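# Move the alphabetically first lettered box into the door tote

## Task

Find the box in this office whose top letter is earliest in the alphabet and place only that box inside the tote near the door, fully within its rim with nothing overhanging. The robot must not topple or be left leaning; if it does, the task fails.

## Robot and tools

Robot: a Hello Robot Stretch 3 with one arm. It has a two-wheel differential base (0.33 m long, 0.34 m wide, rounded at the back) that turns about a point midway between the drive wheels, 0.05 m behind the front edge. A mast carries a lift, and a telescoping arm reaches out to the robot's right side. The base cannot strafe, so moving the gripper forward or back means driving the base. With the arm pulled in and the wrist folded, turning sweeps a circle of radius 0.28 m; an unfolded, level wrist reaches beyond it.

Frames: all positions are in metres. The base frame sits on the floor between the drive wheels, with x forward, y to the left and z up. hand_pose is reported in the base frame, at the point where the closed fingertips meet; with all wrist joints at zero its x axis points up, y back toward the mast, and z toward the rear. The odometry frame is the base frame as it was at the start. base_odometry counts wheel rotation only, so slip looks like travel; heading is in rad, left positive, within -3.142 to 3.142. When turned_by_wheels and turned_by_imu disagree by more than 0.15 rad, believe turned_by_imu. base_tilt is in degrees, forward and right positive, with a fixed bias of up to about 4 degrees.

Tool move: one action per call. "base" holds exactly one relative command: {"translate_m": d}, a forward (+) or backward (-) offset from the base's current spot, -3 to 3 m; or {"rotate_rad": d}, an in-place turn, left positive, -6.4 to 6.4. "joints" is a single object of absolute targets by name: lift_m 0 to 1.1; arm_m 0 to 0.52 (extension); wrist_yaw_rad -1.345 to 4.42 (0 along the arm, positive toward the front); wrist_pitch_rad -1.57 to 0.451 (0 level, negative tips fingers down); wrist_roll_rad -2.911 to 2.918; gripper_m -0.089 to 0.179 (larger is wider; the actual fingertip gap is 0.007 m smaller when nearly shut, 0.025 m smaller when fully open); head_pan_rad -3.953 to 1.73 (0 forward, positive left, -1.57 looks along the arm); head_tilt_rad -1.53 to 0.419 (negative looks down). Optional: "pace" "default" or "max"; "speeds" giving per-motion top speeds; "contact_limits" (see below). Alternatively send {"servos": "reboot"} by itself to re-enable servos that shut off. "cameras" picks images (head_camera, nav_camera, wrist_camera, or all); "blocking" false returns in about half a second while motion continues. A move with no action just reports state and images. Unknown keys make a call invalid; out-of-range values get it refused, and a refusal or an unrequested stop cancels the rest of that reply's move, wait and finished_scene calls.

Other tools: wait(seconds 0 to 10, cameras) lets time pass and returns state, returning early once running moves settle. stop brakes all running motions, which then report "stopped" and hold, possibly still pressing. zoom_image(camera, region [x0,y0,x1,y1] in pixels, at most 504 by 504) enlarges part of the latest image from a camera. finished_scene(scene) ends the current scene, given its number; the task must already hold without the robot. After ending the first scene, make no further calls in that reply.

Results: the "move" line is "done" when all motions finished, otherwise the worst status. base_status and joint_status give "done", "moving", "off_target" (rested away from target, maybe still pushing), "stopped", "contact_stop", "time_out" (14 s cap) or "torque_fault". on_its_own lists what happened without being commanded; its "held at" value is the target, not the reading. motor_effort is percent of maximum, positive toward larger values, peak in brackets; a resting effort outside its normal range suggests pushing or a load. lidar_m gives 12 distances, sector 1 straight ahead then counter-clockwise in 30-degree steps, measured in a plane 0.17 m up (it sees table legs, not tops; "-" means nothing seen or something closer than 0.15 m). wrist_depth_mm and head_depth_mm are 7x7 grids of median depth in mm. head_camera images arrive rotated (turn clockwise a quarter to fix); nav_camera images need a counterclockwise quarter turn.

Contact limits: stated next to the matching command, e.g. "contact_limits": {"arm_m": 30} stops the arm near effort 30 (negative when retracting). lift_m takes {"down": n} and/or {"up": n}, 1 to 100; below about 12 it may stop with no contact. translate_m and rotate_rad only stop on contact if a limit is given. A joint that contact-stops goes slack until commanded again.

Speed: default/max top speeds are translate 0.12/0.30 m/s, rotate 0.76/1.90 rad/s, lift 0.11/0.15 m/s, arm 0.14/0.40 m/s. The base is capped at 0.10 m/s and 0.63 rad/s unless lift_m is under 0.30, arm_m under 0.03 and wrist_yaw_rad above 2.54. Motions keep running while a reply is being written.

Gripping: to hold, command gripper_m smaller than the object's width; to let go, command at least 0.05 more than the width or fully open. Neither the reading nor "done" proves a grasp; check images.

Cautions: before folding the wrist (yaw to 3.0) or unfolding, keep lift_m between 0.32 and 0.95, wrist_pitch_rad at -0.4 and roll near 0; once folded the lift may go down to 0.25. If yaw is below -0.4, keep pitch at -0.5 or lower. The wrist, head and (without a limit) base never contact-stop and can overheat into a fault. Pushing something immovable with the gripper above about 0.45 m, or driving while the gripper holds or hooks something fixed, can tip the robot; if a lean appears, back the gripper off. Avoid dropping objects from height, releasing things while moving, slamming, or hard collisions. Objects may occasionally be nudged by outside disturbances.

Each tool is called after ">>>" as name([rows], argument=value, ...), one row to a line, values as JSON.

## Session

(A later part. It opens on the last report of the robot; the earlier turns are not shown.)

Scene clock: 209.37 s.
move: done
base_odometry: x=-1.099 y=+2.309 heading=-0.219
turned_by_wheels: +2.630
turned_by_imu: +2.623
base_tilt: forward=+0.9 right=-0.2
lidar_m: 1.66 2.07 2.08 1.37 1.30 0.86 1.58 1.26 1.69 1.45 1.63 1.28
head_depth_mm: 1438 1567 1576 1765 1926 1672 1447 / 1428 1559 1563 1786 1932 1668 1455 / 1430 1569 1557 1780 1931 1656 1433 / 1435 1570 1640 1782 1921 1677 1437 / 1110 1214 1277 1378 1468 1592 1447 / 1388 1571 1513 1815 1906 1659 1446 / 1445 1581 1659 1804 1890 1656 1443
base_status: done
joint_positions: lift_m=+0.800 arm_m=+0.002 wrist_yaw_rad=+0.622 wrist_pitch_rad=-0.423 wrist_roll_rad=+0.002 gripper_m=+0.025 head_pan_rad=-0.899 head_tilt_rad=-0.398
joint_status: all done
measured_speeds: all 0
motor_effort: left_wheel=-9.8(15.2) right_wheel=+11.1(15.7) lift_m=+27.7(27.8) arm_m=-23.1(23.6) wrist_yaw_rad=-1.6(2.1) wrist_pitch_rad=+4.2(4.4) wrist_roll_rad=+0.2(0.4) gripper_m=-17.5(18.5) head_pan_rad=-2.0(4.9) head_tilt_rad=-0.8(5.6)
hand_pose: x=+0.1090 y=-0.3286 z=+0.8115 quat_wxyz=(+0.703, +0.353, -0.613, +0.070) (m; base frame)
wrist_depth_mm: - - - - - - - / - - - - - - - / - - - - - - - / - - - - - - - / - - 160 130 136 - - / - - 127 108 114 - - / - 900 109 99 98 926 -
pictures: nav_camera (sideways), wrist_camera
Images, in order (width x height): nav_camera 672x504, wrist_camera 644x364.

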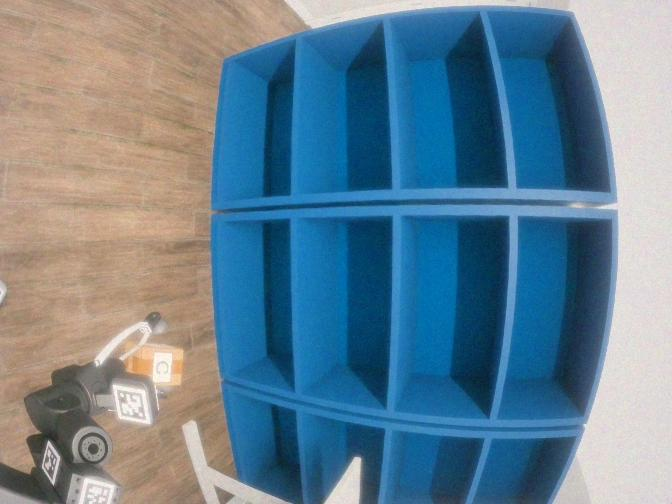

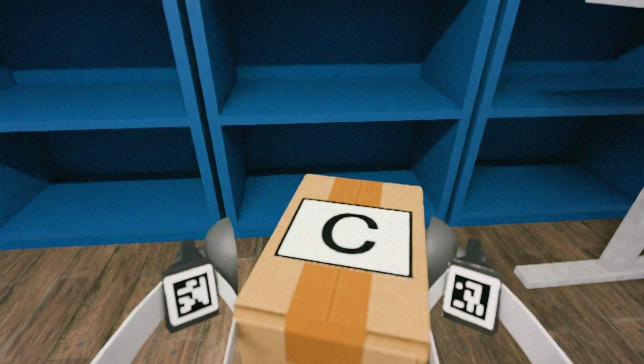

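>>> move(joints={"wrist_yaw_rad":2.62,"lift_m":0.6,"head_pan_rad":0,"head_tilt_rad":-0.4})

>>> move(joints={"lift_m":0.285}, pace="max", cameras=["wrist_camera"])

>>> move(base={"translate_m":2.13}, pace="max")

>>> move(base={"rotate_rad":-1.047}, pace="max", cameras=["head_camera","nav_camera"])

Scene clock: 216.07 s.
move: done
base_odometry: x=-1.099 y=+2.309 heading=-0.219
turned_by_wheels: +0.000
turned_by_imu: +0.001
base_tilt: forward=+1.0 right=-0.3
lidar_m: 1.67 2.07 2.07 1.37 1.30 0.86 1.58 1.26 1.70 1.46 1.63 1.28
head_depth_mm: 1399 1559 1660 1824 2016 1736 1449 / 2536 2751 2857 1783 1912 1775 1434 / 2370 2583 2781 2931 2254 1771 1449 / 2229 2394 2560 2729 2241 1779 1428 / 2099 2228 2381 2567 2276 1766 1434 / 1964 2049 2240 2391 2257 1758 1440 / 1854 1951 2067 2219 2246 1759 1426
base_status: not commanded
joint_positions: lift_m=+0.600 arm_m=+0.002 wrist_yaw_rad=+2.617 wrist_pitch_rad=-0.423 wrist_roll_rad=+0.002 gripper_m=+0.025 head_pan_rad=+0.006 head_tilt_rad=-0.400
joint_status: all done
measured_speeds: all 0
motor_effort: left_wheel=-9.8(10.0) right_wheel=+11.1(11.3) lift_m=+21.7(26.1) arm_m=-21.2(22.4) wrist_yaw_rad=+3.6(6.7) wrist_pitch_rad=+4.2(4.5) wrist_roll_rad=+0.2(0.3) gripper_m=-17.5(18.6) head_pan_rad=-2.5(4.5) head_tilt_rad=-1.4(3.9)
hand_pose: x=+0.0909 y=+0.0468 z=+0.6115 quat_wxyz=(+0.323, +0.707, -0.036, +0.628) (m; base frame)
wrist_depth_mm: - - - - - - - / - - - - - - - / - - - - - - - / - - - - - - - / - - 160 131 136 - - / 895 880 127 108 114 827 874 / 195 121 109 99 98 709 765
pictures: none

Scene clock: 218.97 s.
move: done
base_odometry: x=-1.099 y=+2.309 heading=-0.219
turned_by_wheels: +0.000
turned_by_imu: +0.000
base_tilt: forward=+1.0 right=-0.2
lidar_m: 1.67 2.07 2.08 1.37 1.30 0.86 1.58 1.26 1.69 1.46 1.63 1.28
head_depth_mm: 1424 1561 1677 1821 2033 1730 1451 / 2585 2701 1682 1786 1923 1780 1442 / 2412 2557 2805 2961 2268 1768 1447 / 2212 2375 2591 2798 2306 1760 1434 / 2085 2227 2374 2541 2283 1764 1453 / 1988 2070 2235 2392 2274 1746 1431 / 1854 1948 2093 2228 2255 1754 1426
base_status: not commanded
joint_positions: lift_m=+0.285 arm_m=+0.002 wrist_yaw_rad=+2.617 wrist_pitch_rad=-0.423 wrist_roll_rad=+0.002 gripper_m=+0.025 head_pan_rad=+0.000 head_tilt_rad=-0.400
joint_status: all done
measured_speeds: all 0
motor_effort: left_wheel=-9.7(10.0) right_wheel=+10.7(11.1) lift_m=+22.2(23.3) arm_m=-20.3(21.6) wrist_yaw_rad=+3.5(4.1) wrist_pitch_rad=+3.9(4.5) wrist_roll_rad=+0.3(0.3) gripper_m=-17.4(18.5) head_pan_rad=-2.4(4.7) head_tilt_rad=-1.3(3.1)
hand_pose: x=+0.0908 y=+0.0469 z=+0.2965 quat_wxyz=(+0.323, +0.707, -0.036, +0.629) (m; base frame)
wrist_depth_mm: - - - - - - - / - - - - - - - / - - - - - - - / 768 763 761 837 763 761 748 / 616 613 160 131 136 622 619 / 524 494 128 108 113 483 519 / 195 261 108 99 98 421 443
pictures: wrist_camera
Images, in order (width x height): wrist_camera 644x364.

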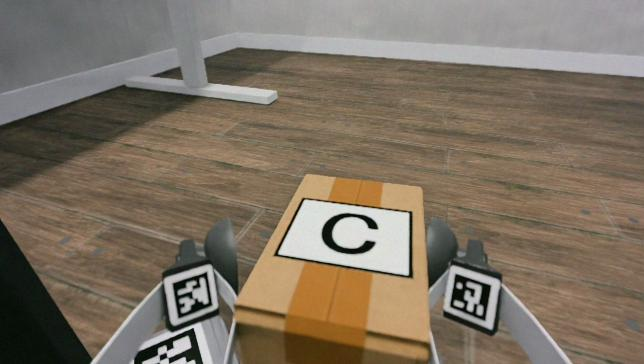

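Scene clock: 227.53 s.
move: done
base_odometry: x=+0.980 y=+1.847 heading=-0.219
turned_by_wheels: +0.000
turned_by_imu: -0.002
base_tilt: forward=+1.0 right=+0.0
lidar_m: 0.53 0.47 0.48 0.57 1.09 2.27 2.82 0.49 0.49 0.59 2.08 0.85
head_depth_mm: 604 659 726 808 916 1044 1184 / 554 601 656 725 807 907 1043 / 513 555 600 656 723 808 909 / 478 513 552 600 653 720 802 / 449 476 511 550 598 654 716 / 420 447 477 511 551 597 650 / 396 420 446 475 510 551 592
base_status: done
joint_positions: lift_m=+0.285 arm_m=+0.002 wrist_yaw_rad=+2.617 wrist_pitch_rad=-0.423 wrist_roll_rad=+0.002 gripper_m=+0.025 head_pan_rad=+0.000 head_tilt_rad=-0.401
joint_status: not commanded
measured_speeds: all 0
motor_effort: left_wheel=+3.0(16.0) right_wheel=+1.6(15.9) lift_m=+29.7(31.1) arm_m=-17.6(20.5) wrist_yaw_rad=+2.5(3.7) wrist_pitch_rad=+4.2(4.5) wrist_roll_rad=+0.2(0.3) gripper_m=-17.7(18.8) head_pan_rad=-3.7(4.5) head_tilt_rad=+1.9(2.7)
hand_pose: x=+0.0907 y=+0.0469 z=+0.2965 quat_wxyz=(+0.323, +0.707, -0.036, +0.629) (m; base frame)
wrist_depth_mm: - 553 497 460 430 388 362 / - - 540 499 453 418 387 / - - - 534 489 449 415 / 775 738 - 165 518 481 444 / 623 615 160 131 136 499 463 / 512 501 128 108 113 124 502 / 194 260 109 99 98 420 442
pictures: none

Scene clock: 229.30 s.
move: done
base_odometry: x=+0.980 y=+1.847 heading=-1.265
turned_by_wheels: -1.047
turned_by_imu: -1.042
base_tilt: forward=+1.0 right=-0.2
lidar_m: 2.08 0.84 0.53 0.47 0.48 0.58 1.12 2.27 2.83 0.49 0.49 0.60
head_depth_mm: 1802 1994 2168 2295 2290 1777 1442 / 1812 1963 2097 2287 2290 1780 1432 / 1820 1945 2080 2278 2268 1757 1451 / 1782 1916 2054 2226 2291 1757 1435 / 1793 1872 2030 2192 2272 1691 1440 / 1746 1870 2002 2200 2237 1749 1447 / 1746 1838 1991 2115 2200 1748 1429
base_status: done
joint_positions: lift_m=+0.285 arm_m=+0.002 wrist_yaw_rad=+2.617 wrist_pitch_rad=-0.423 wrist_roll_rad=+0.002 gripper_m=+0.025 head_pan_rad=+0.000 head_tilt_rad=-0.401
joint_status: not commanded
measured_speeds: all 0
motor_effort: left_wheel=+10.4(17.8) right_wheel=-8.2(15.7) lift_m=+27.7(29.8) arm_m=-23.1(23.4) wrist_yaw_rad=+2.7(3.4) wrist_pitch_rad=+4.3(4.4) wrist_roll_rad=+0.1(0.3) gripper_m=-17.6(18.7) head_pan_rad=-2.7(3.9) head_tilt_rad=+2.7(3.0)
hand_pose: x=+0.0907 y=+0.0469 z=+0.2965 quat_wxyz=(+0.323, +0.707, -0.036, +0.629) (m; base frame)
wrist_depth_mm: 384 435 509 - 834 - - / 401 465 533 - 897 - - / 421 493 551 - 944 - - / 448 520 - 157 761 754 783 / 460 - 150 131 137 620 615 / 480 122 127 108 113 482 513 / 194 260 108 99 98 415 443
pictures: head_camera (sideways), nav_camera (sideways)
Images, in order (width x height): head_camera 896x504, nav_camera 672x504.

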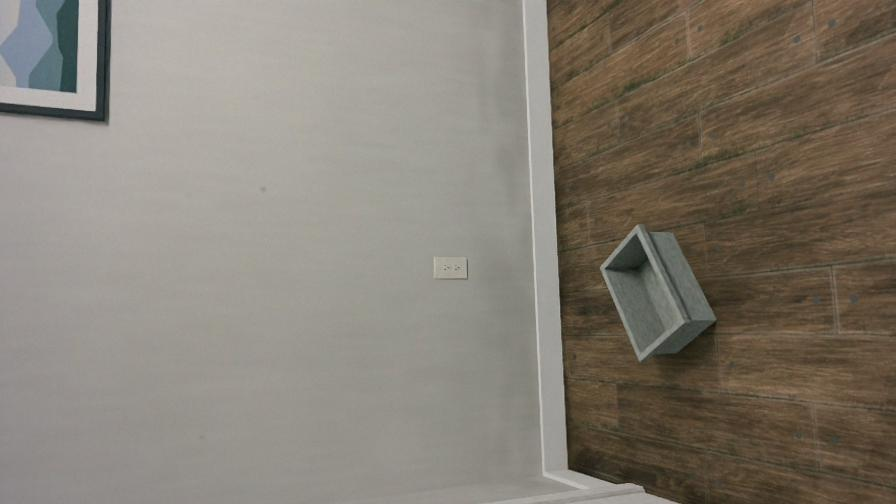

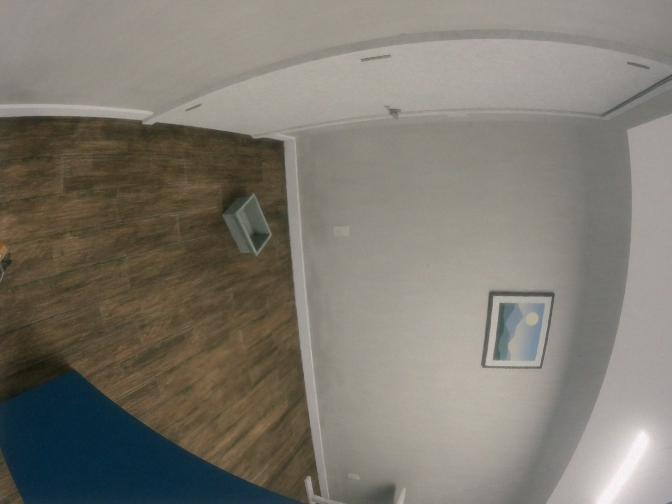

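>>> move(base={"translate_m":0.75}, pace="max")

>>> move(base={"rotate_rad":2.0}, joints={"lift_m":0.45}, pace="max")

>>> move(joints={"wrist_yaw_rad":0.0,"head_pan_rad":-1.7,"head_tilt_rad":-0.8,"wrist_pitch_rad":-0.6})

>>> move(joints={"wrist_yaw_rad":-1.25,"wrist_pitch_rad":-0.8,"arm_m":0.3}, cameras=["head_camera","wrist_camera"])

Scene clock: 258.57 s.
move: done
base_odometry: x=+1.206 y=+1.132 heading=-1.265
turned_by_wheels: +0.000
turned_by_imu: -0.001
base_tilt: forward=+0.9 right=+0.0
lidar_m: 1.34 1.03 0.65 0.59 0.61 0.74 1.43 0.63 0.53 0.91 2.38 1.49
head_depth_mm: 1158 1262 1376 1481 1616 1725 1447 / 1177 1254 1363 1468 1606 1706 1445 / 1153 1239 1330 1446 1574 1687 1443 / 1147 1215 1314 1428 1551 1657 1437 / 1135 1213 1296 1411 1528 1651 1421 / 1120 1202 1281 1387 1511 1632 1440 / 1111 1182 1275 1384 1486 1601 1423
base_status: done
joint_positions: lift_m=+0.285 arm_m=+0.002 wrist_yaw_rad=+2.617 wrist_pitch_rad=-0.423 wrist_roll_rad=+0.002 gripper_m=+0.025 head_pan_rad=+0.000 head_tilt_rad=-0.400
joint_status: not commanded
measured_speeds: all 0
motor_effort: left_wheel=+11.4(20.6) right_wheel=-3.3(8.6) lift_m=+22.0(25.0) arm_m=-21.8(23.1) wrist_yaw_rad=+2.8(3.4) wrist_pitch_rad=+4.3(4.4) wrist_roll_rad=+0.1(0.3) gripper_m=-17.2(18.6) head_pan_rad=-1.7(4.0) head_tilt_rad=+2.5(4.0)
hand_pose: x=+0.0907 y=+0.0469 z=+0.2965 quat_wxyz=(+0.323, +0.707, -0.036, +0.629) (m; base frame)
wrist_depth_mm: 481 520 - - - - - / 503 547 - - - - - / 526 591 - 904 - - - / 539 640 733 166 759 726 - / - 620 159 131 137 615 598 / 519 494 128 108 113 482 518 / 194 260 109 99 98 417 432
pictures: none

Scene clock: 262.33 s.
move: done
base_odometry: x=+1.206 y=+1.132 heading=+0.735
turned_by_wheels: +2.000
turned_by_imu: +1.994
base_tilt: forward=+1.0 right=-0.2
lidar_m: 0.61 0.69 1.15 0.76 0.60 0.73 2.59 1.59 1.35 1.29 0.69 0.59
head_depth_mm: 469 498 532 570 613 668 724 / 480 513 547 587 634 690 753 / 492 527 563 608 658 714 787 / 507 542 582 629 681 747 823 / 521 557 600 649 707 775 863 / 536 576 622 674 737 811 905 / 554 596 646 698 769 850 950
base_status: done
joint_positions: lift_m=+0.450 arm_m=+0.002 wrist_yaw_rad=+2.617 wrist_pitch_rad=-0.424 wrist_roll_rad=+0.002 gripper_m=+0.025 head_pan_rad=+0.000 head_tilt_rad=-0.400
joint_status: all done
measured_speeds: all 0
motor_effort: left_wheel=-8.5(14.3) right_wheel=+9.0(16.2) lift_m=+24.9(33.1) arm_m=-23.4(23.9) wrist_yaw_rad=+2.9(3.4) wrist_pitch_rad=+4.4(4.6) wrist_roll_rad=+0.0(0.4) gripper_m=-16.9(18.4) head_pan_rad=-0.3(3.4) head_tilt_rad=+2.3(4.2)
hand_pose: x=+0.0907 y=+0.0469 z=+0.4614 quat_wxyz=(+0.323, +0.707, -0.036, +0.629) (m; base frame)
wrist_depth_mm: - - - - - - 495 / - - - - - - 511 / - - - - - - 510 / - - - - - - 513 / - 877 160 130 136 - 526 / 694 687 128 108 113 121 532 / 195 586 108 99 98 573 528
pictures: none

Scene clock: 264.67 s.
move: done
base_odometry: x=+1.206 y=+1.132 heading=+0.735
turned_by_wheels: +0.000
turned_by_imu: +0.000
base_tilt: forward=+1.1 right=-0.2
lidar_m: 0.61 0.69 1.15 0.76 0.60 0.73 2.59 1.59 1.35 1.29 0.69 0.59
head_depth_mm: 1166 1316 1511 1697 1509 1323 1157 / 1181 1345 1542 1725 1508 1315 1162 / 1197 1355 1578 1745 1466 1313 1162 / 1212 1379 1599 1775 1426 1290 633 / 1237 1408 1631 1766 1504 1304 1142 / 1242 1432 1620 1720 1509 1309 1155 / 1241 1315 1355 1402 1439 1315 1162
base_status: not commanded
joint_positions: lift_m=+0.450 arm_m=+0.002 wrist_yaw_rad=+0.003 wrist_pitch_rad=-0.618 wrist_roll_rad=+0.002 gripper_m=+0.025 head_pan_rad=-1.716 head_tilt_rad=-0.800
joint_status: all done
measured_speeds: translate_m=+0.000 rotate_rad=+0.000 lift_m=+0.000 arm_m=+0.000 wrist_yaw_rad=+0.000 wrist_pitch_rad=+0.000 wrist_roll_rad=+0.000 head_pan_rad=+0.024 head_tilt_rad=+0.000
motor_effort: left_wheel=-8.8(8.8) right_wheel=+9.2(9.8) lift_m=+21.4(24.9) arm_m=-22.1(23.4) wrist_yaw_rad=-2.2(6.1) wrist_pitch_rad=+3.0(6.1) wrist_roll_rad=-0.1(0.4) gripper_m=-18.3(18.6) head_pan_rad=+4.2(5.3) head_tilt_rad=-4.7(7.4)
hand_pose: x=-0.0209 y=-0.3416 z=+0.4206 quat_wxyz=(+0.673, +0.216, -0.674, -0.214) (m; base frame)
wrist_depth_mm: - 746 - - - - - / - - - - - - - / - - 945 972 958 946 975 / - 762 813 165 157 798 802 / 576 691 160 130 136 687 678 / 589 595 127 108 113 583 612 / 546 513 109 99 98 511 544
pictures: none

Scene clock: 268.07 s.
move: done
base_odometry: x=+1.206 y=+1.132 heading=+0.735
turned_by_wheels: +0.000
turned_by_imu: +0.001
base_tilt: forward=+1.1 right=-0.2
lidar_m: 0.60 0.69 1.16 0.76 0.60 0.73 2.59 1.59 1.35 1.29 0.69 0.59
head_depth_mm: 1160 1324 1509 1691 1514 1309 1163 / 1177 1343 1524 1725 1514 1289 1107 / 1197 1353 1574 1743 748 668 1125 / 1214 1380 1619 1773 765 1234 1165 / 1235 1412 1648 1770 1500 1305 1163 / 1258 1445 1637 1721 1499 1309 1160 / 1213 1280 1301 1362 1422 1319 1159
base_status: not commanded
joint_positions: lift_m=+0.450 arm_m=+0.300 wrist_yaw_rad=-1.247 wrist_pitch_rad=-0.814 wrist_roll_rad=+0.002 gripper_m=+0.025 head_pan_rad=-1.701 head_tilt_rad=-0.800
joint_status: all done
measured_speeds: all 0
motor_effort: left_wheel=-8.9(8.9) right_wheel=+9.1(9.9) lift_m=+24.5(24.5) arm_m=+23.2(26.6) wrist_yaw_rad=-2.3(5.8) wrist_pitch_rad=+2.2(5.6) wrist_roll_rad=+0.1(0.3) gripper_m=-17.7(18.4) head_pan_rad=+2.6(4.5) head_tilt_rad=-3.5(5.7)
hand_pose: x=-0.1716 y=-0.4952 z=+0.3858 quat_wxyz=(+0.363, -0.152, -0.691, -0.607) (m; base frame)
wrist_depth_mm: - 835 - - - - - / - 812 850 837 841 831 833 / 722 739 738 739 732 729 739 / 657 661 656 669 667 660 655 / 586 - 155 131 136 595 590 / 535 122 127 108 113 515 526 / 391 102 106 99 98 472 486
pictures: head_camera (sideways), wrist_camera
Images, in order (width x height): head_camera 896x504, wrist_camera 644x364.

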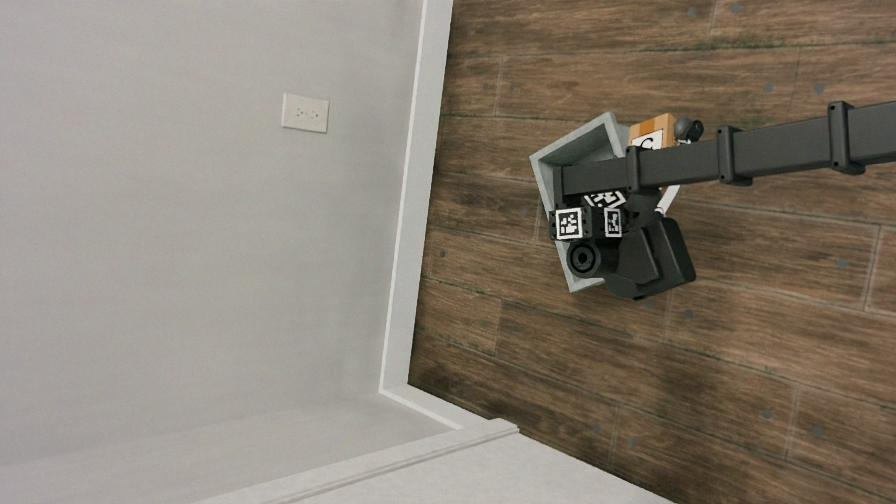

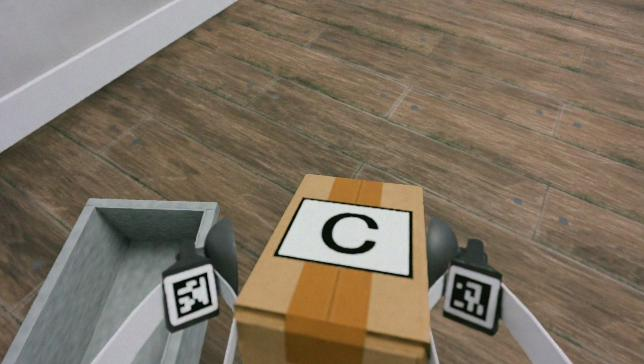

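>>> move(base={"translate_m":0.015}, joints={"arm_m":0.505,"lift_m":0.3}, cameras=["head_camera","wrist_camera"])

Scene clock: 280.43 s.
move: done
base_odometry: x=+1.217 y=+1.142 heading=+0.735
turned_by_wheels: +0.000
turned_by_imu: +0.001
base_tilt: forward=+1.0 right=-0.1
lidar_m: 0.59 0.67 1.13 0.79 0.59 0.73 2.61 1.60 1.35 1.26 0.67 0.57
head_depth_mm: 1168 1319 1524 1698 1504 1319 1167 / 1180 1343 1538 1729 1480 1299 1161 / 1193 1361 1581 1747 1176 826 714 / 1217 1381 1608 1761 1071 1276 1151 / 1242 1418 1637 1747 1506 1301 1162 / 1262 1441 1609 1682 1515 1310 1164 / 1194 1249 1277 1335 1406 1309 1155
base_status: done
joint_positions: lift_m=+0.300 arm_m=+0.505 wrist_yaw_rad=-1.247 wrist_pitch_rad=-0.815 wrist_roll_rad=+0.002 gripper_m=+0.025 head_pan_rad=-1.700 head_tilt_rad=-0.800
joint_status: all done
measured_speeds: all 0
motor_effort: left_wheel=+2.4(5.7) right_wheel=+9.1(13.6) lift_m=+21.4(24.5) arm_m=+22.9(27.3) wrist_yaw_rad=-1.4(2.4) wrist_pitch_rad=+2.3(2.8) wrist_roll_rad=+0.0(0.3) gripper_m=-17.5(19.1) head_pan_rad=+2.6(4.2) head_tilt_rad=-4.0(5.3)
hand_pose: x=-0.1715 y=-0.7001 z=+0.2358 quat_wxyz=(+0.363, -0.152, -0.691, -0.607) (m; base frame)
wrist_depth_mm: - 678 712 706 711 712 706 / - 613 618 605 606 607 616 / 548 538 531 535 535 538 532 / 474 484 503 165 479 476 469 / 429 421 154 130 136 426 424 / 394 284 128 108 114 377 389 / 365 269 106 99 98 346 358
pictures: head_camera (sideways), wrist_camera
Images, in order (width x height): head_camera 896x504, wrist_camera 644x364.

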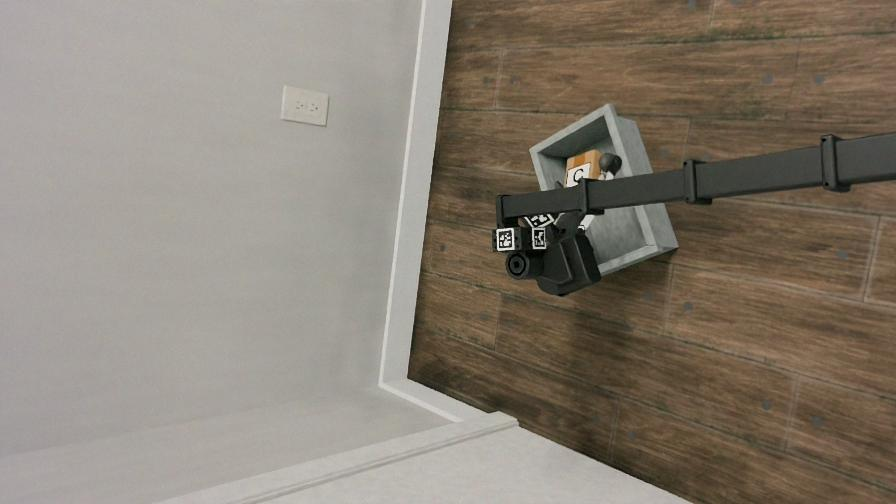

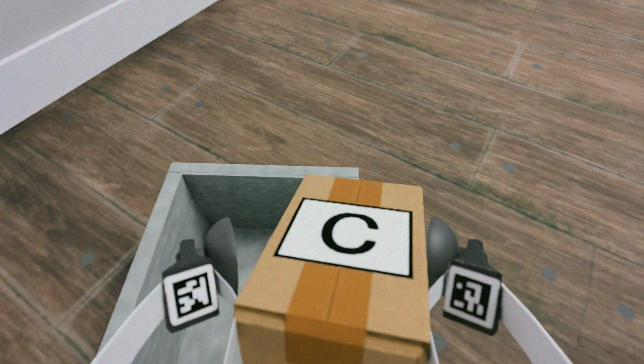

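>>> move(base={"translate_m":-0.018}, joints={"arm_m":0.518,"wrist_yaw_rad":-0.9,"lift_m":0.27}, cameras=["head_camera","wrist_camera"])

Scene clock: 292.90 s.
move: done
base_odometry: x=+1.204 y=+1.130 heading=+0.734
turned_by_wheels: +0.000
turned_by_imu: +0.001
base_tilt: forward=+1.1 right=-0.1
lidar_m: 0.61 0.69 1.16 0.75 0.60 0.73 2.60 1.59 1.34 1.30 0.69 0.59
head_depth_mm: 1159 1324 1516 1710 1514 1303 1164 / 1181 1331 1525 1728 1517 1317 1163 / 1200 1357 1574 1723 1406 861 743 / 1225 1386 1608 1770 1100 1279 1161 / 1234 1409 1644 1773 1504 1303 1158 / 1261 1431 1635 1702 1495 1304 1156 / 1205 1284 1326 1372 1419 1321 1156
base_status: done
joint_positions: lift_m=+0.270 arm_m=+0.518 wrist_yaw_rad=-0.903 wrist_pitch_rad=-0.815 wrist_roll_rad=+0.002 gripper_m=+0.025 head_pan_rad=-1.700 head_tilt_rad=-0.800
joint_status: all done
measured_speeds: all 0
motor_effort: left_wheel=-7.5(10.3) right_wheel=-2.2(7.5) lift_m=+21.0(23.3) arm_m=+24.5(25.7) wrist_yaw_rad=+3.2(6.4) wrist_pitch_rad=+2.5(2.7) wrist_roll_rad=+0.2(0.3) gripper_m=-17.6(18.3) head_pan_rad=+3.0(4.1) head_tilt_rad=-4.0(4.6)
hand_pose: x=-0.1458 y=-0.7607 z=+0.2057 quat_wxyz=(+0.461, -0.032, -0.707, -0.536) (m; base frame)
wrist_depth_mm: - - 639 669 672 670 659 / - 557 568 569 556 556 566 / 502 494 489 494 494 490 499 / 440 438 425 165 438 440 436 / 397 396 280 130 136 395 396 / 363 365 127 108 113 352 360 / 338 121 109 99 98 317 329
pictures: head_camera (sideways), wrist_camera
Images, in order (width x height): head_camera 896x504, wrist_camera 644x364.

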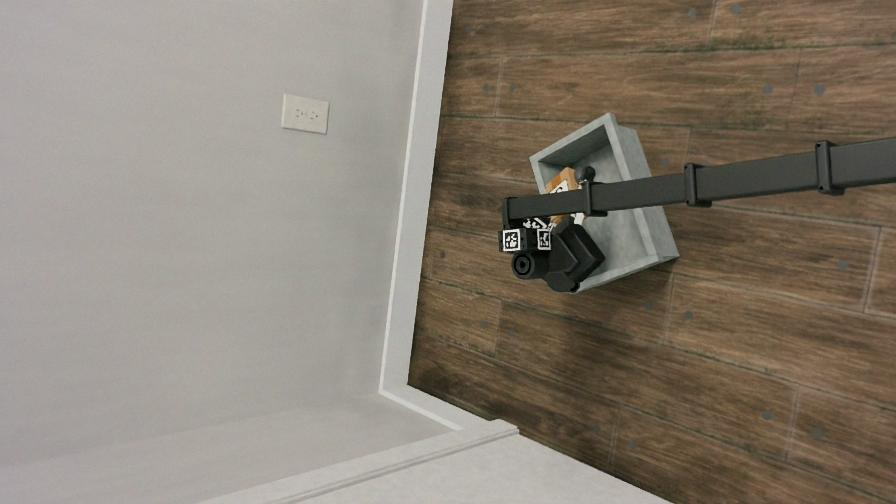

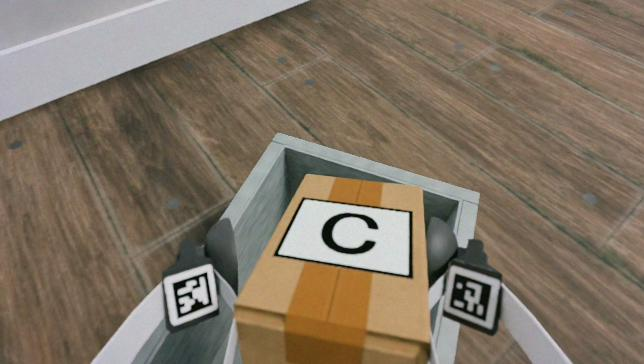

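>>> move(joints={"wrist_yaw_rad":-0.85,"wrist_pitch_rad":-0.65})

>>> move(joints={"lift_m":0.17}, contact_limits={"lift_m":{"down":14}}, cameras=["head_camera","wrist_camera"])

Scene clock: 303.30 s.
move: done
base_odometry: x=+1.204 y=+1.130 heading=+0.734
turned_by_wheels: +0.000
turned_by_imu: +0.001
base_tilt: forward=+1.0 right=-0.2
lidar_m: 0.61 0.69 1.16 0.75 0.60 0.73 2.59 1.59 1.35 1.29 0.70 0.59
head_depth_mm: 1167 1311 1518 1712 1518 1308 1156 / 1176 1342 1543 1714 1504 1311 1158 / 1198 1358 1577 1726 1306 858 745 / 1211 1372 1610 1773 1046 1281 1160 / 1239 1418 1649 1761 1505 1321 1166 / 1256 1437 1630 1715 1500 1313 1165 / 1218 1280 1319 1366 1435 1306 1161
base_status: not commanded
joint_positions: lift_m=+0.270 arm_m=+0.518 wrist_yaw_rad=-0.853 wrist_pitch_rad=-0.674 wrist_roll_rad=+0.002 gripper_m=+0.025 head_pan_rad=-1.700 head_tilt_rad=-0.800
joint_status: all done
measured_speeds: all 0
motor_effort: left_wheel=-7.7(8.1) right_wheel=-2.6(3.3) lift_m=+22.4(22.4) arm_m=+22.8(23.2) wrist_yaw_rad=+3.7(4.4) wrist_pitch_rad=+4.3(5.2) wrist_roll_rad=+0.3(0.3) gripper_m=-17.5(18.4) head_pan_rad=+2.3(2.9) head_tilt_rad=-4.0(4.5)
hand_pose: x=-0.1610 y=-0.7846 z=+0.2299 quat_wxyz=(+0.510, -0.064, -0.705, -0.489) (m; base frame)
wrist_depth_mm: - - - - 816 907 920 / - - - 678 707 712 729 / - 577 606 604 611 597 600 / 517 518 506 530 512 508 508 / 448 447 160 131 137 446 447 / 396 394 128 108 113 377 393 / 360 340 106 99 98 238 355
pictures: none

Scene clock: 305.03 s.
move: done
base_odometry: x=+1.204 y=+1.130 heading=+0.734
turned_by_wheels: +0.000
turned_by_imu: +0.000
base_tilt: forward=+0.9 right=+0.0
lidar_m: 0.61 0.69 1.16 0.75 0.60 0.73 2.59 1.59 1.35 0.73 0.70 0.59
head_depth_mm: 1162 1310 1507 1695 1507 1308 1155 / 1176 1338 1549 1739 1513 1316 1169 / 1198 1377 1571 1721 1436 1238 846 / 1219 1395 1613 1761 1177 1286 1168 / 1235 1401 1632 1776 1509 1316 1160 / 1266 1426 1632 1717 1499 1313 1160 / 1217 1286 1330 1373 1414 1307 1170
base_status: not commanded
joint_positions: lift_m=+0.170 arm_m=+0.518 wrist_yaw_rad=-0.853 wrist_pitch_rad=-0.673 wrist_roll_rad=+0.002 gripper_m=+0.025 head_pan_rad=-1.700 head_tilt_rad=-0.800
joint_status: all done
measured_speeds: all 0
motor_effort: left_wheel=-7.9(8.1) right_wheel=-2.6(3.2) lift_m=+22.1(23.3) arm_m=+22.0(22.9) wrist_yaw_rad=+3.3(3.8) wrist_pitch_rad=+4.2(4.3) wrist_roll_rad=+0.0(0.3) gripper_m=-18.5(18.8) head_pan_rad=+1.9(3.0) head_tilt_rad=-3.5(4.2)
contact_limits: lift_m down 14 (down: maximum 72; up: maximum 65)
hand_pose: x=-0.1611 y=-0.7847 z=+0.1301 quat_wxyz=(+0.510, -0.064, -0.705, -0.489) (m; base frame)
wrist_depth_mm: - - - 653 685 686 682 / - 508 536 533 532 536 541 / 446 443 439 459 444 447 446 / 379 381 245 165 157 385 381 / 328 327 194 131 136 192 329 / 291 162 128 108 113 158 291 / 262 171 109 99 95 152 262
pictures: head_camera (sideways), wrist_camera
Images, in order (width x height): head_camera 896x504, wrist_camera 644x364.

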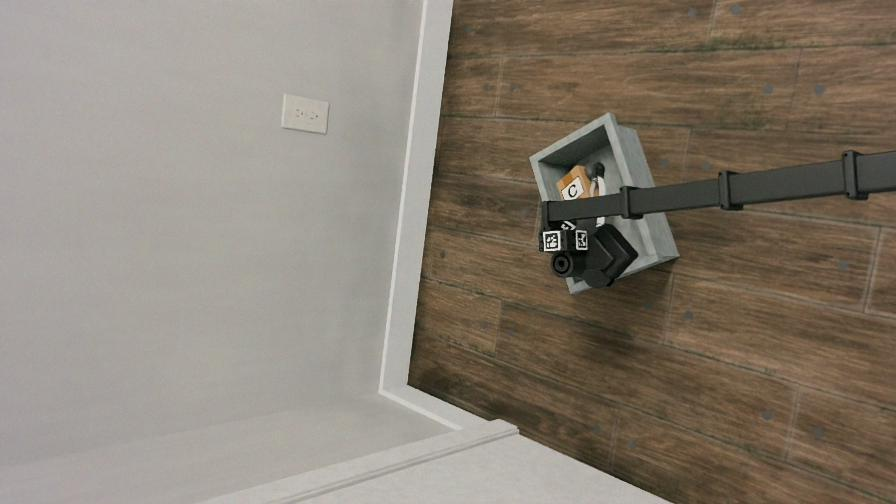

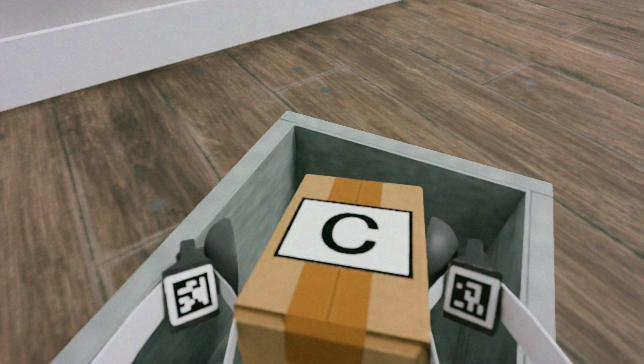

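>>> move(joints={"lift_m":0.04}, contact_limits={"lift_m":{"down":13}}, speeds={"lift_m":0.05}, cameras=["wrist_camera"])

Scene clock: 311.50 s.
move: done
base_odometry: x=+1.204 y=+1.129 heading=+0.734
turned_by_wheels: +0.000
turned_by_imu: +0.001
base_tilt: forward=+0.9 right=-0.2
lidar_m: 0.61 0.69 1.16 0.75 0.60 0.73 2.59 1.59 1.35 1.29 0.69 0.59
head_depth_mm: 1158 1318 1514 1712 1502 1312 1164 / 1175 1333 1542 1725 1515 1306 1159 / 1197 1363 1573 1732 1433 1268 1118 / 1221 1385 1619 1766 1396 1277 1161 / 1241 1412 1648 1769 1510 1307 1162 / 1254 1440 1638 1724 1501 1312 1162 / 1214 1283 1315 1376 1417 1311 1161
base_status: not commanded
joint_positions: lift_m=+0.040 arm_m=+0.518 wrist_yaw_rad=-0.853 wrist_pitch_rad=-0.608 wrist_roll_rad=+0.005 gripper_m=+0.025 head_pan_rad=-1.700 head_tilt_rad=-0.800
joint_status: all done
measured_speeds: all 0
motor_effort: left_wheel=-4.9(8.0) right_wheel=-1.6(3.1) lift_m=+8.9(23.7) arm_m=+19.8(21.3) wrist_yaw_rad=+3.5(3.8) wrist_pitch_rad=-8.0(8.4) wrist_roll_rad=-0.6(1.0) gripper_m=-16.8(18.9) head_pan_rad=+2.3(3.1) head_tilt_rad=-3.4(4.2)
contact_limits: lift_m down 13 (down: maximum 72; up: maximum 65)
hand_pose: x=-0.1695 y=-0.7920 z=+0.0125 quat_wxyz=(+0.525, -0.087, -0.703, -0.472) (m; base frame)
wrist_depth_mm: - 118 151 184 - - - / - 114 153 203 - - - / 102 124 169 - - - 137 / 106 124 188 150 150 - 146 / - 133 155 125 124 186 136 / 114 132 126 106 113 126 123 / - 130 124 100 98 143 117
pictures: wrist_camera
Images, in order (width x height): wrist_camera 644x364.

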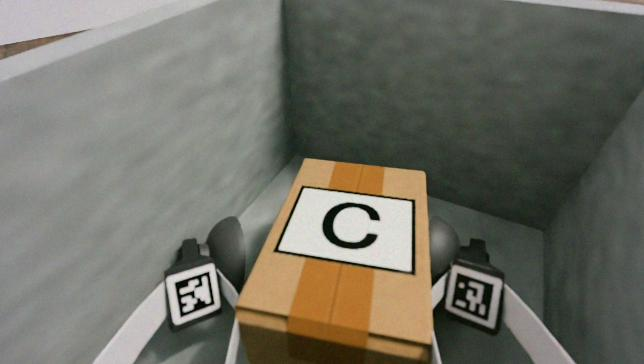

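>>> move(joints={"lift_m":0.052})

>>> move(joints={"gripper_m":0.11})

>>> move(joints={"lift_m":0.33}, cameras=["wrist_camera"])

Scene clock: 314.70 s.
move: done
base_odometry: x=+1.204 y=+1.129 heading=+0.734
turned_by_wheels: +0.000
turned_by_imu: +0.000
base_tilt: forward=+0.9 right=-0.1
lidar_m: 0.61 0.69 1.16 0.75 0.60 0.73 2.60 1.59 1.35 1.29 0.69 0.59
head_depth_mm: 1153 1309 1504 1698 1501 1318 1154 / 1173 1333 1539 1717 1502 1315 1155 / 1197 1360 1573 1733 1428 1253 1110 / 1215 1375 1606 1758 1390 1299 1162 / 1232 1403 1650 1755 1502 1304 1162 / 1262 1441 1623 1712 1516 1316 1162 / 1216 1279 1329 1381 1421 1311 1154
base_status: not commanded
joint_positions: lift_m=+0.052 arm_m=+0.518 wrist_yaw_rad=-0.853 wrist_pitch_rad=-0.644 wrist_roll_rad=+0.005 gripper_m=+0.025 head_pan_rad=-1.700 head_tilt_rad=-0.800
joint_status: all done
measured_speeds: all 0
motor_effort: left_wheel=-5.0(5.2) right_wheel=+0.1(1.9) lift_m=+29.5(30.0) arm_m=+18.6(18.9) wrist_yaw_rad=+3.4(3.5) wrist_pitch_rad=-1.4(8.1) wrist_roll_rad=-1.0(1.3) gripper_m=-17.6(18.5) head_pan_rad=+1.0(2.1) head_tilt_rad=-2.3(4.0)
hand_pose: x=-0.1650 y=-0.7881 z=+0.0176 quat_wxyz=(+0.516, -0.075, -0.704, -0.481) (m; base frame)
wrist_depth_mm: - 116 150 - - - - / - 113 157 206 - - - / 102 124 169 - - - 139 / 107 125 186 152 - - 141 / - 135 158 126 130 189 130 / 117 133 126 106 113 155 120 / - 121 125 100 98 146 109
pictures: none

Scene clock: 316.10 s.
move: done
base_odometry: x=+1.204 y=+1.129 heading=+0.734
turned_by_wheels: +0.000
turned_by_imu: +0.000
base_tilt: forward=+0.9 right=-0.2
lidar_m: 0.61 0.69 1.16 0.75 0.60 0.73 2.59 1.59 1.35 1.30 0.69 0.59
head_depth_mm: 1161 1310 1512 1697 1502 1321 1157 / 1180 1331 1527 1739 1509 1311 1155 / 1197 1372 1572 1716 1437 1256 1107 / 1216 1388 1615 1763 1396 1287 1166 / 1237 1417 1632 1776 1518 1316 1164 / 1255 1450 1647 1718 1496 1311 1157 / 1217 1289 1319 1371 1415 1313 1162
base_status: not commanded
joint_positions: lift_m=+0.052 arm_m=+0.518 wrist_yaw_rad=-0.855 wrist_pitch_rad=-0.647 wrist_roll_rad=+0.005 gripper_m=+0.110 head_pan_rad=-1.700 head_tilt_rad=-0.800
joint_status: all done
measured_speeds: all 0
motor_effort: left_wheel=-4.9(5.2) right_wheel=+0.5(0.7) lift_m=+28.2(30.1) arm_m=+18.3(18.7) wrist_yaw_rad=+4.6(5.0) wrist_pitch_rad=-0.8(1.6) wrist_roll_rad=-1.0(1.3) gripper_m=+2.5(86.6) head_pan_rad=+2.6(3.6) head_tilt_rad=-3.0(3.7)
hand_pose: x=-0.1648 y=-0.7875 z=+0.0170 quat_wxyz=(+0.515, -0.074, -0.704, -0.483) (m; base frame)
wrist_depth_mm: - 121 156 - - - - / - 118 164 - - - - / - 127 182 233 - - 137 / 107 133 191 149 150 - 140 / - 141 184 133 137 184 119 / - 132 130 117 119 126 115 / - 122 130 105 109 122 101
pictures: none

Scene clock: 319.47 s.
move: done
base_odometry: x=+1.204 y=+1.129 heading=+0.734
turned_by_wheels: +0.000
turned_by_imu: +0.001
base_tilt: forward=+0.9 right=-0.1
lidar_m: 0.61 0.69 1.16 0.75 0.60 0.73 2.59 1.59 1.35 1.29 0.70 0.59
head_depth_mm: 1159 1310 1518 1695 1501 1308 1161 / 1179 1342 1531 1715 1512 1302 1162 / 1192 1355 1569 1720 1292 797 699 / 1216 1385 1617 1767 1371 1289 1164 / 1241 1411 1647 1761 1522 1313 1168 / 1253 1439 1651 1732 1507 1309 1159 / 1222 1277 1324 1379 1412 1319 1166
base_status: not commanded
joint_positions: lift_m=+0.330 arm_m=+0.518 wrist_yaw_rad=-0.853 wrist_pitch_rad=-0.663 wrist_roll_rad=+0.004 gripper_m=+0.110 head_pan_rad=-1.700 head_tilt_rad=-0.800
joint_status: all done
measured_speeds: all 0
motor_effort: left_wheel=-5.1(5.3) right_wheel=+0.3(0.9) lift_m=+30.4(32.5) arm_m=+16.6(18.2) wrist_yaw_rad=+3.4(5.2) wrist_pitch_rad=+2.2(2.6) wrist_roll_rad=-0.5(1.1) gripper_m=-0.5(2.1) head_pan_rad=+0.6(2.4) head_tilt_rad=-2.2(3.8)
hand_pose: x=-0.1625 y=-0.7859 z=+0.2920 quat_wxyz=(+0.512, -0.068, -0.705, -0.486) (m; base frame)
wrist_depth_mm: - - - - 908 - - / - - - 794 854 864 847 / - - 683 719 711 694 698 / 573 596 591 597 591 597 599 / 522 522 527 519 536 517 514 / 462 124 335 368 342 127 457 / 419 395 367 386 - 123 415
pictures: wrist_camera
Images, in order (width x height): wrist_camera 644x364.

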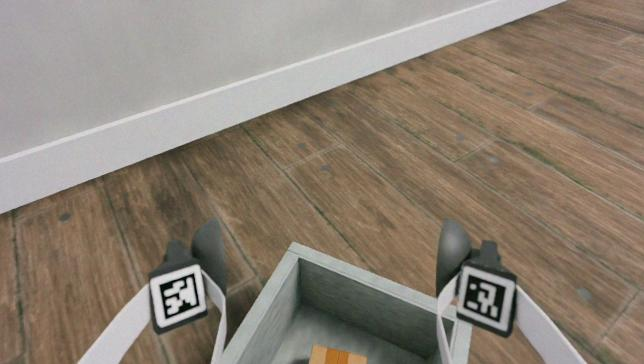

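In the tote.

>>> finished_scene(scene=2)

The scene is finished: the task was done.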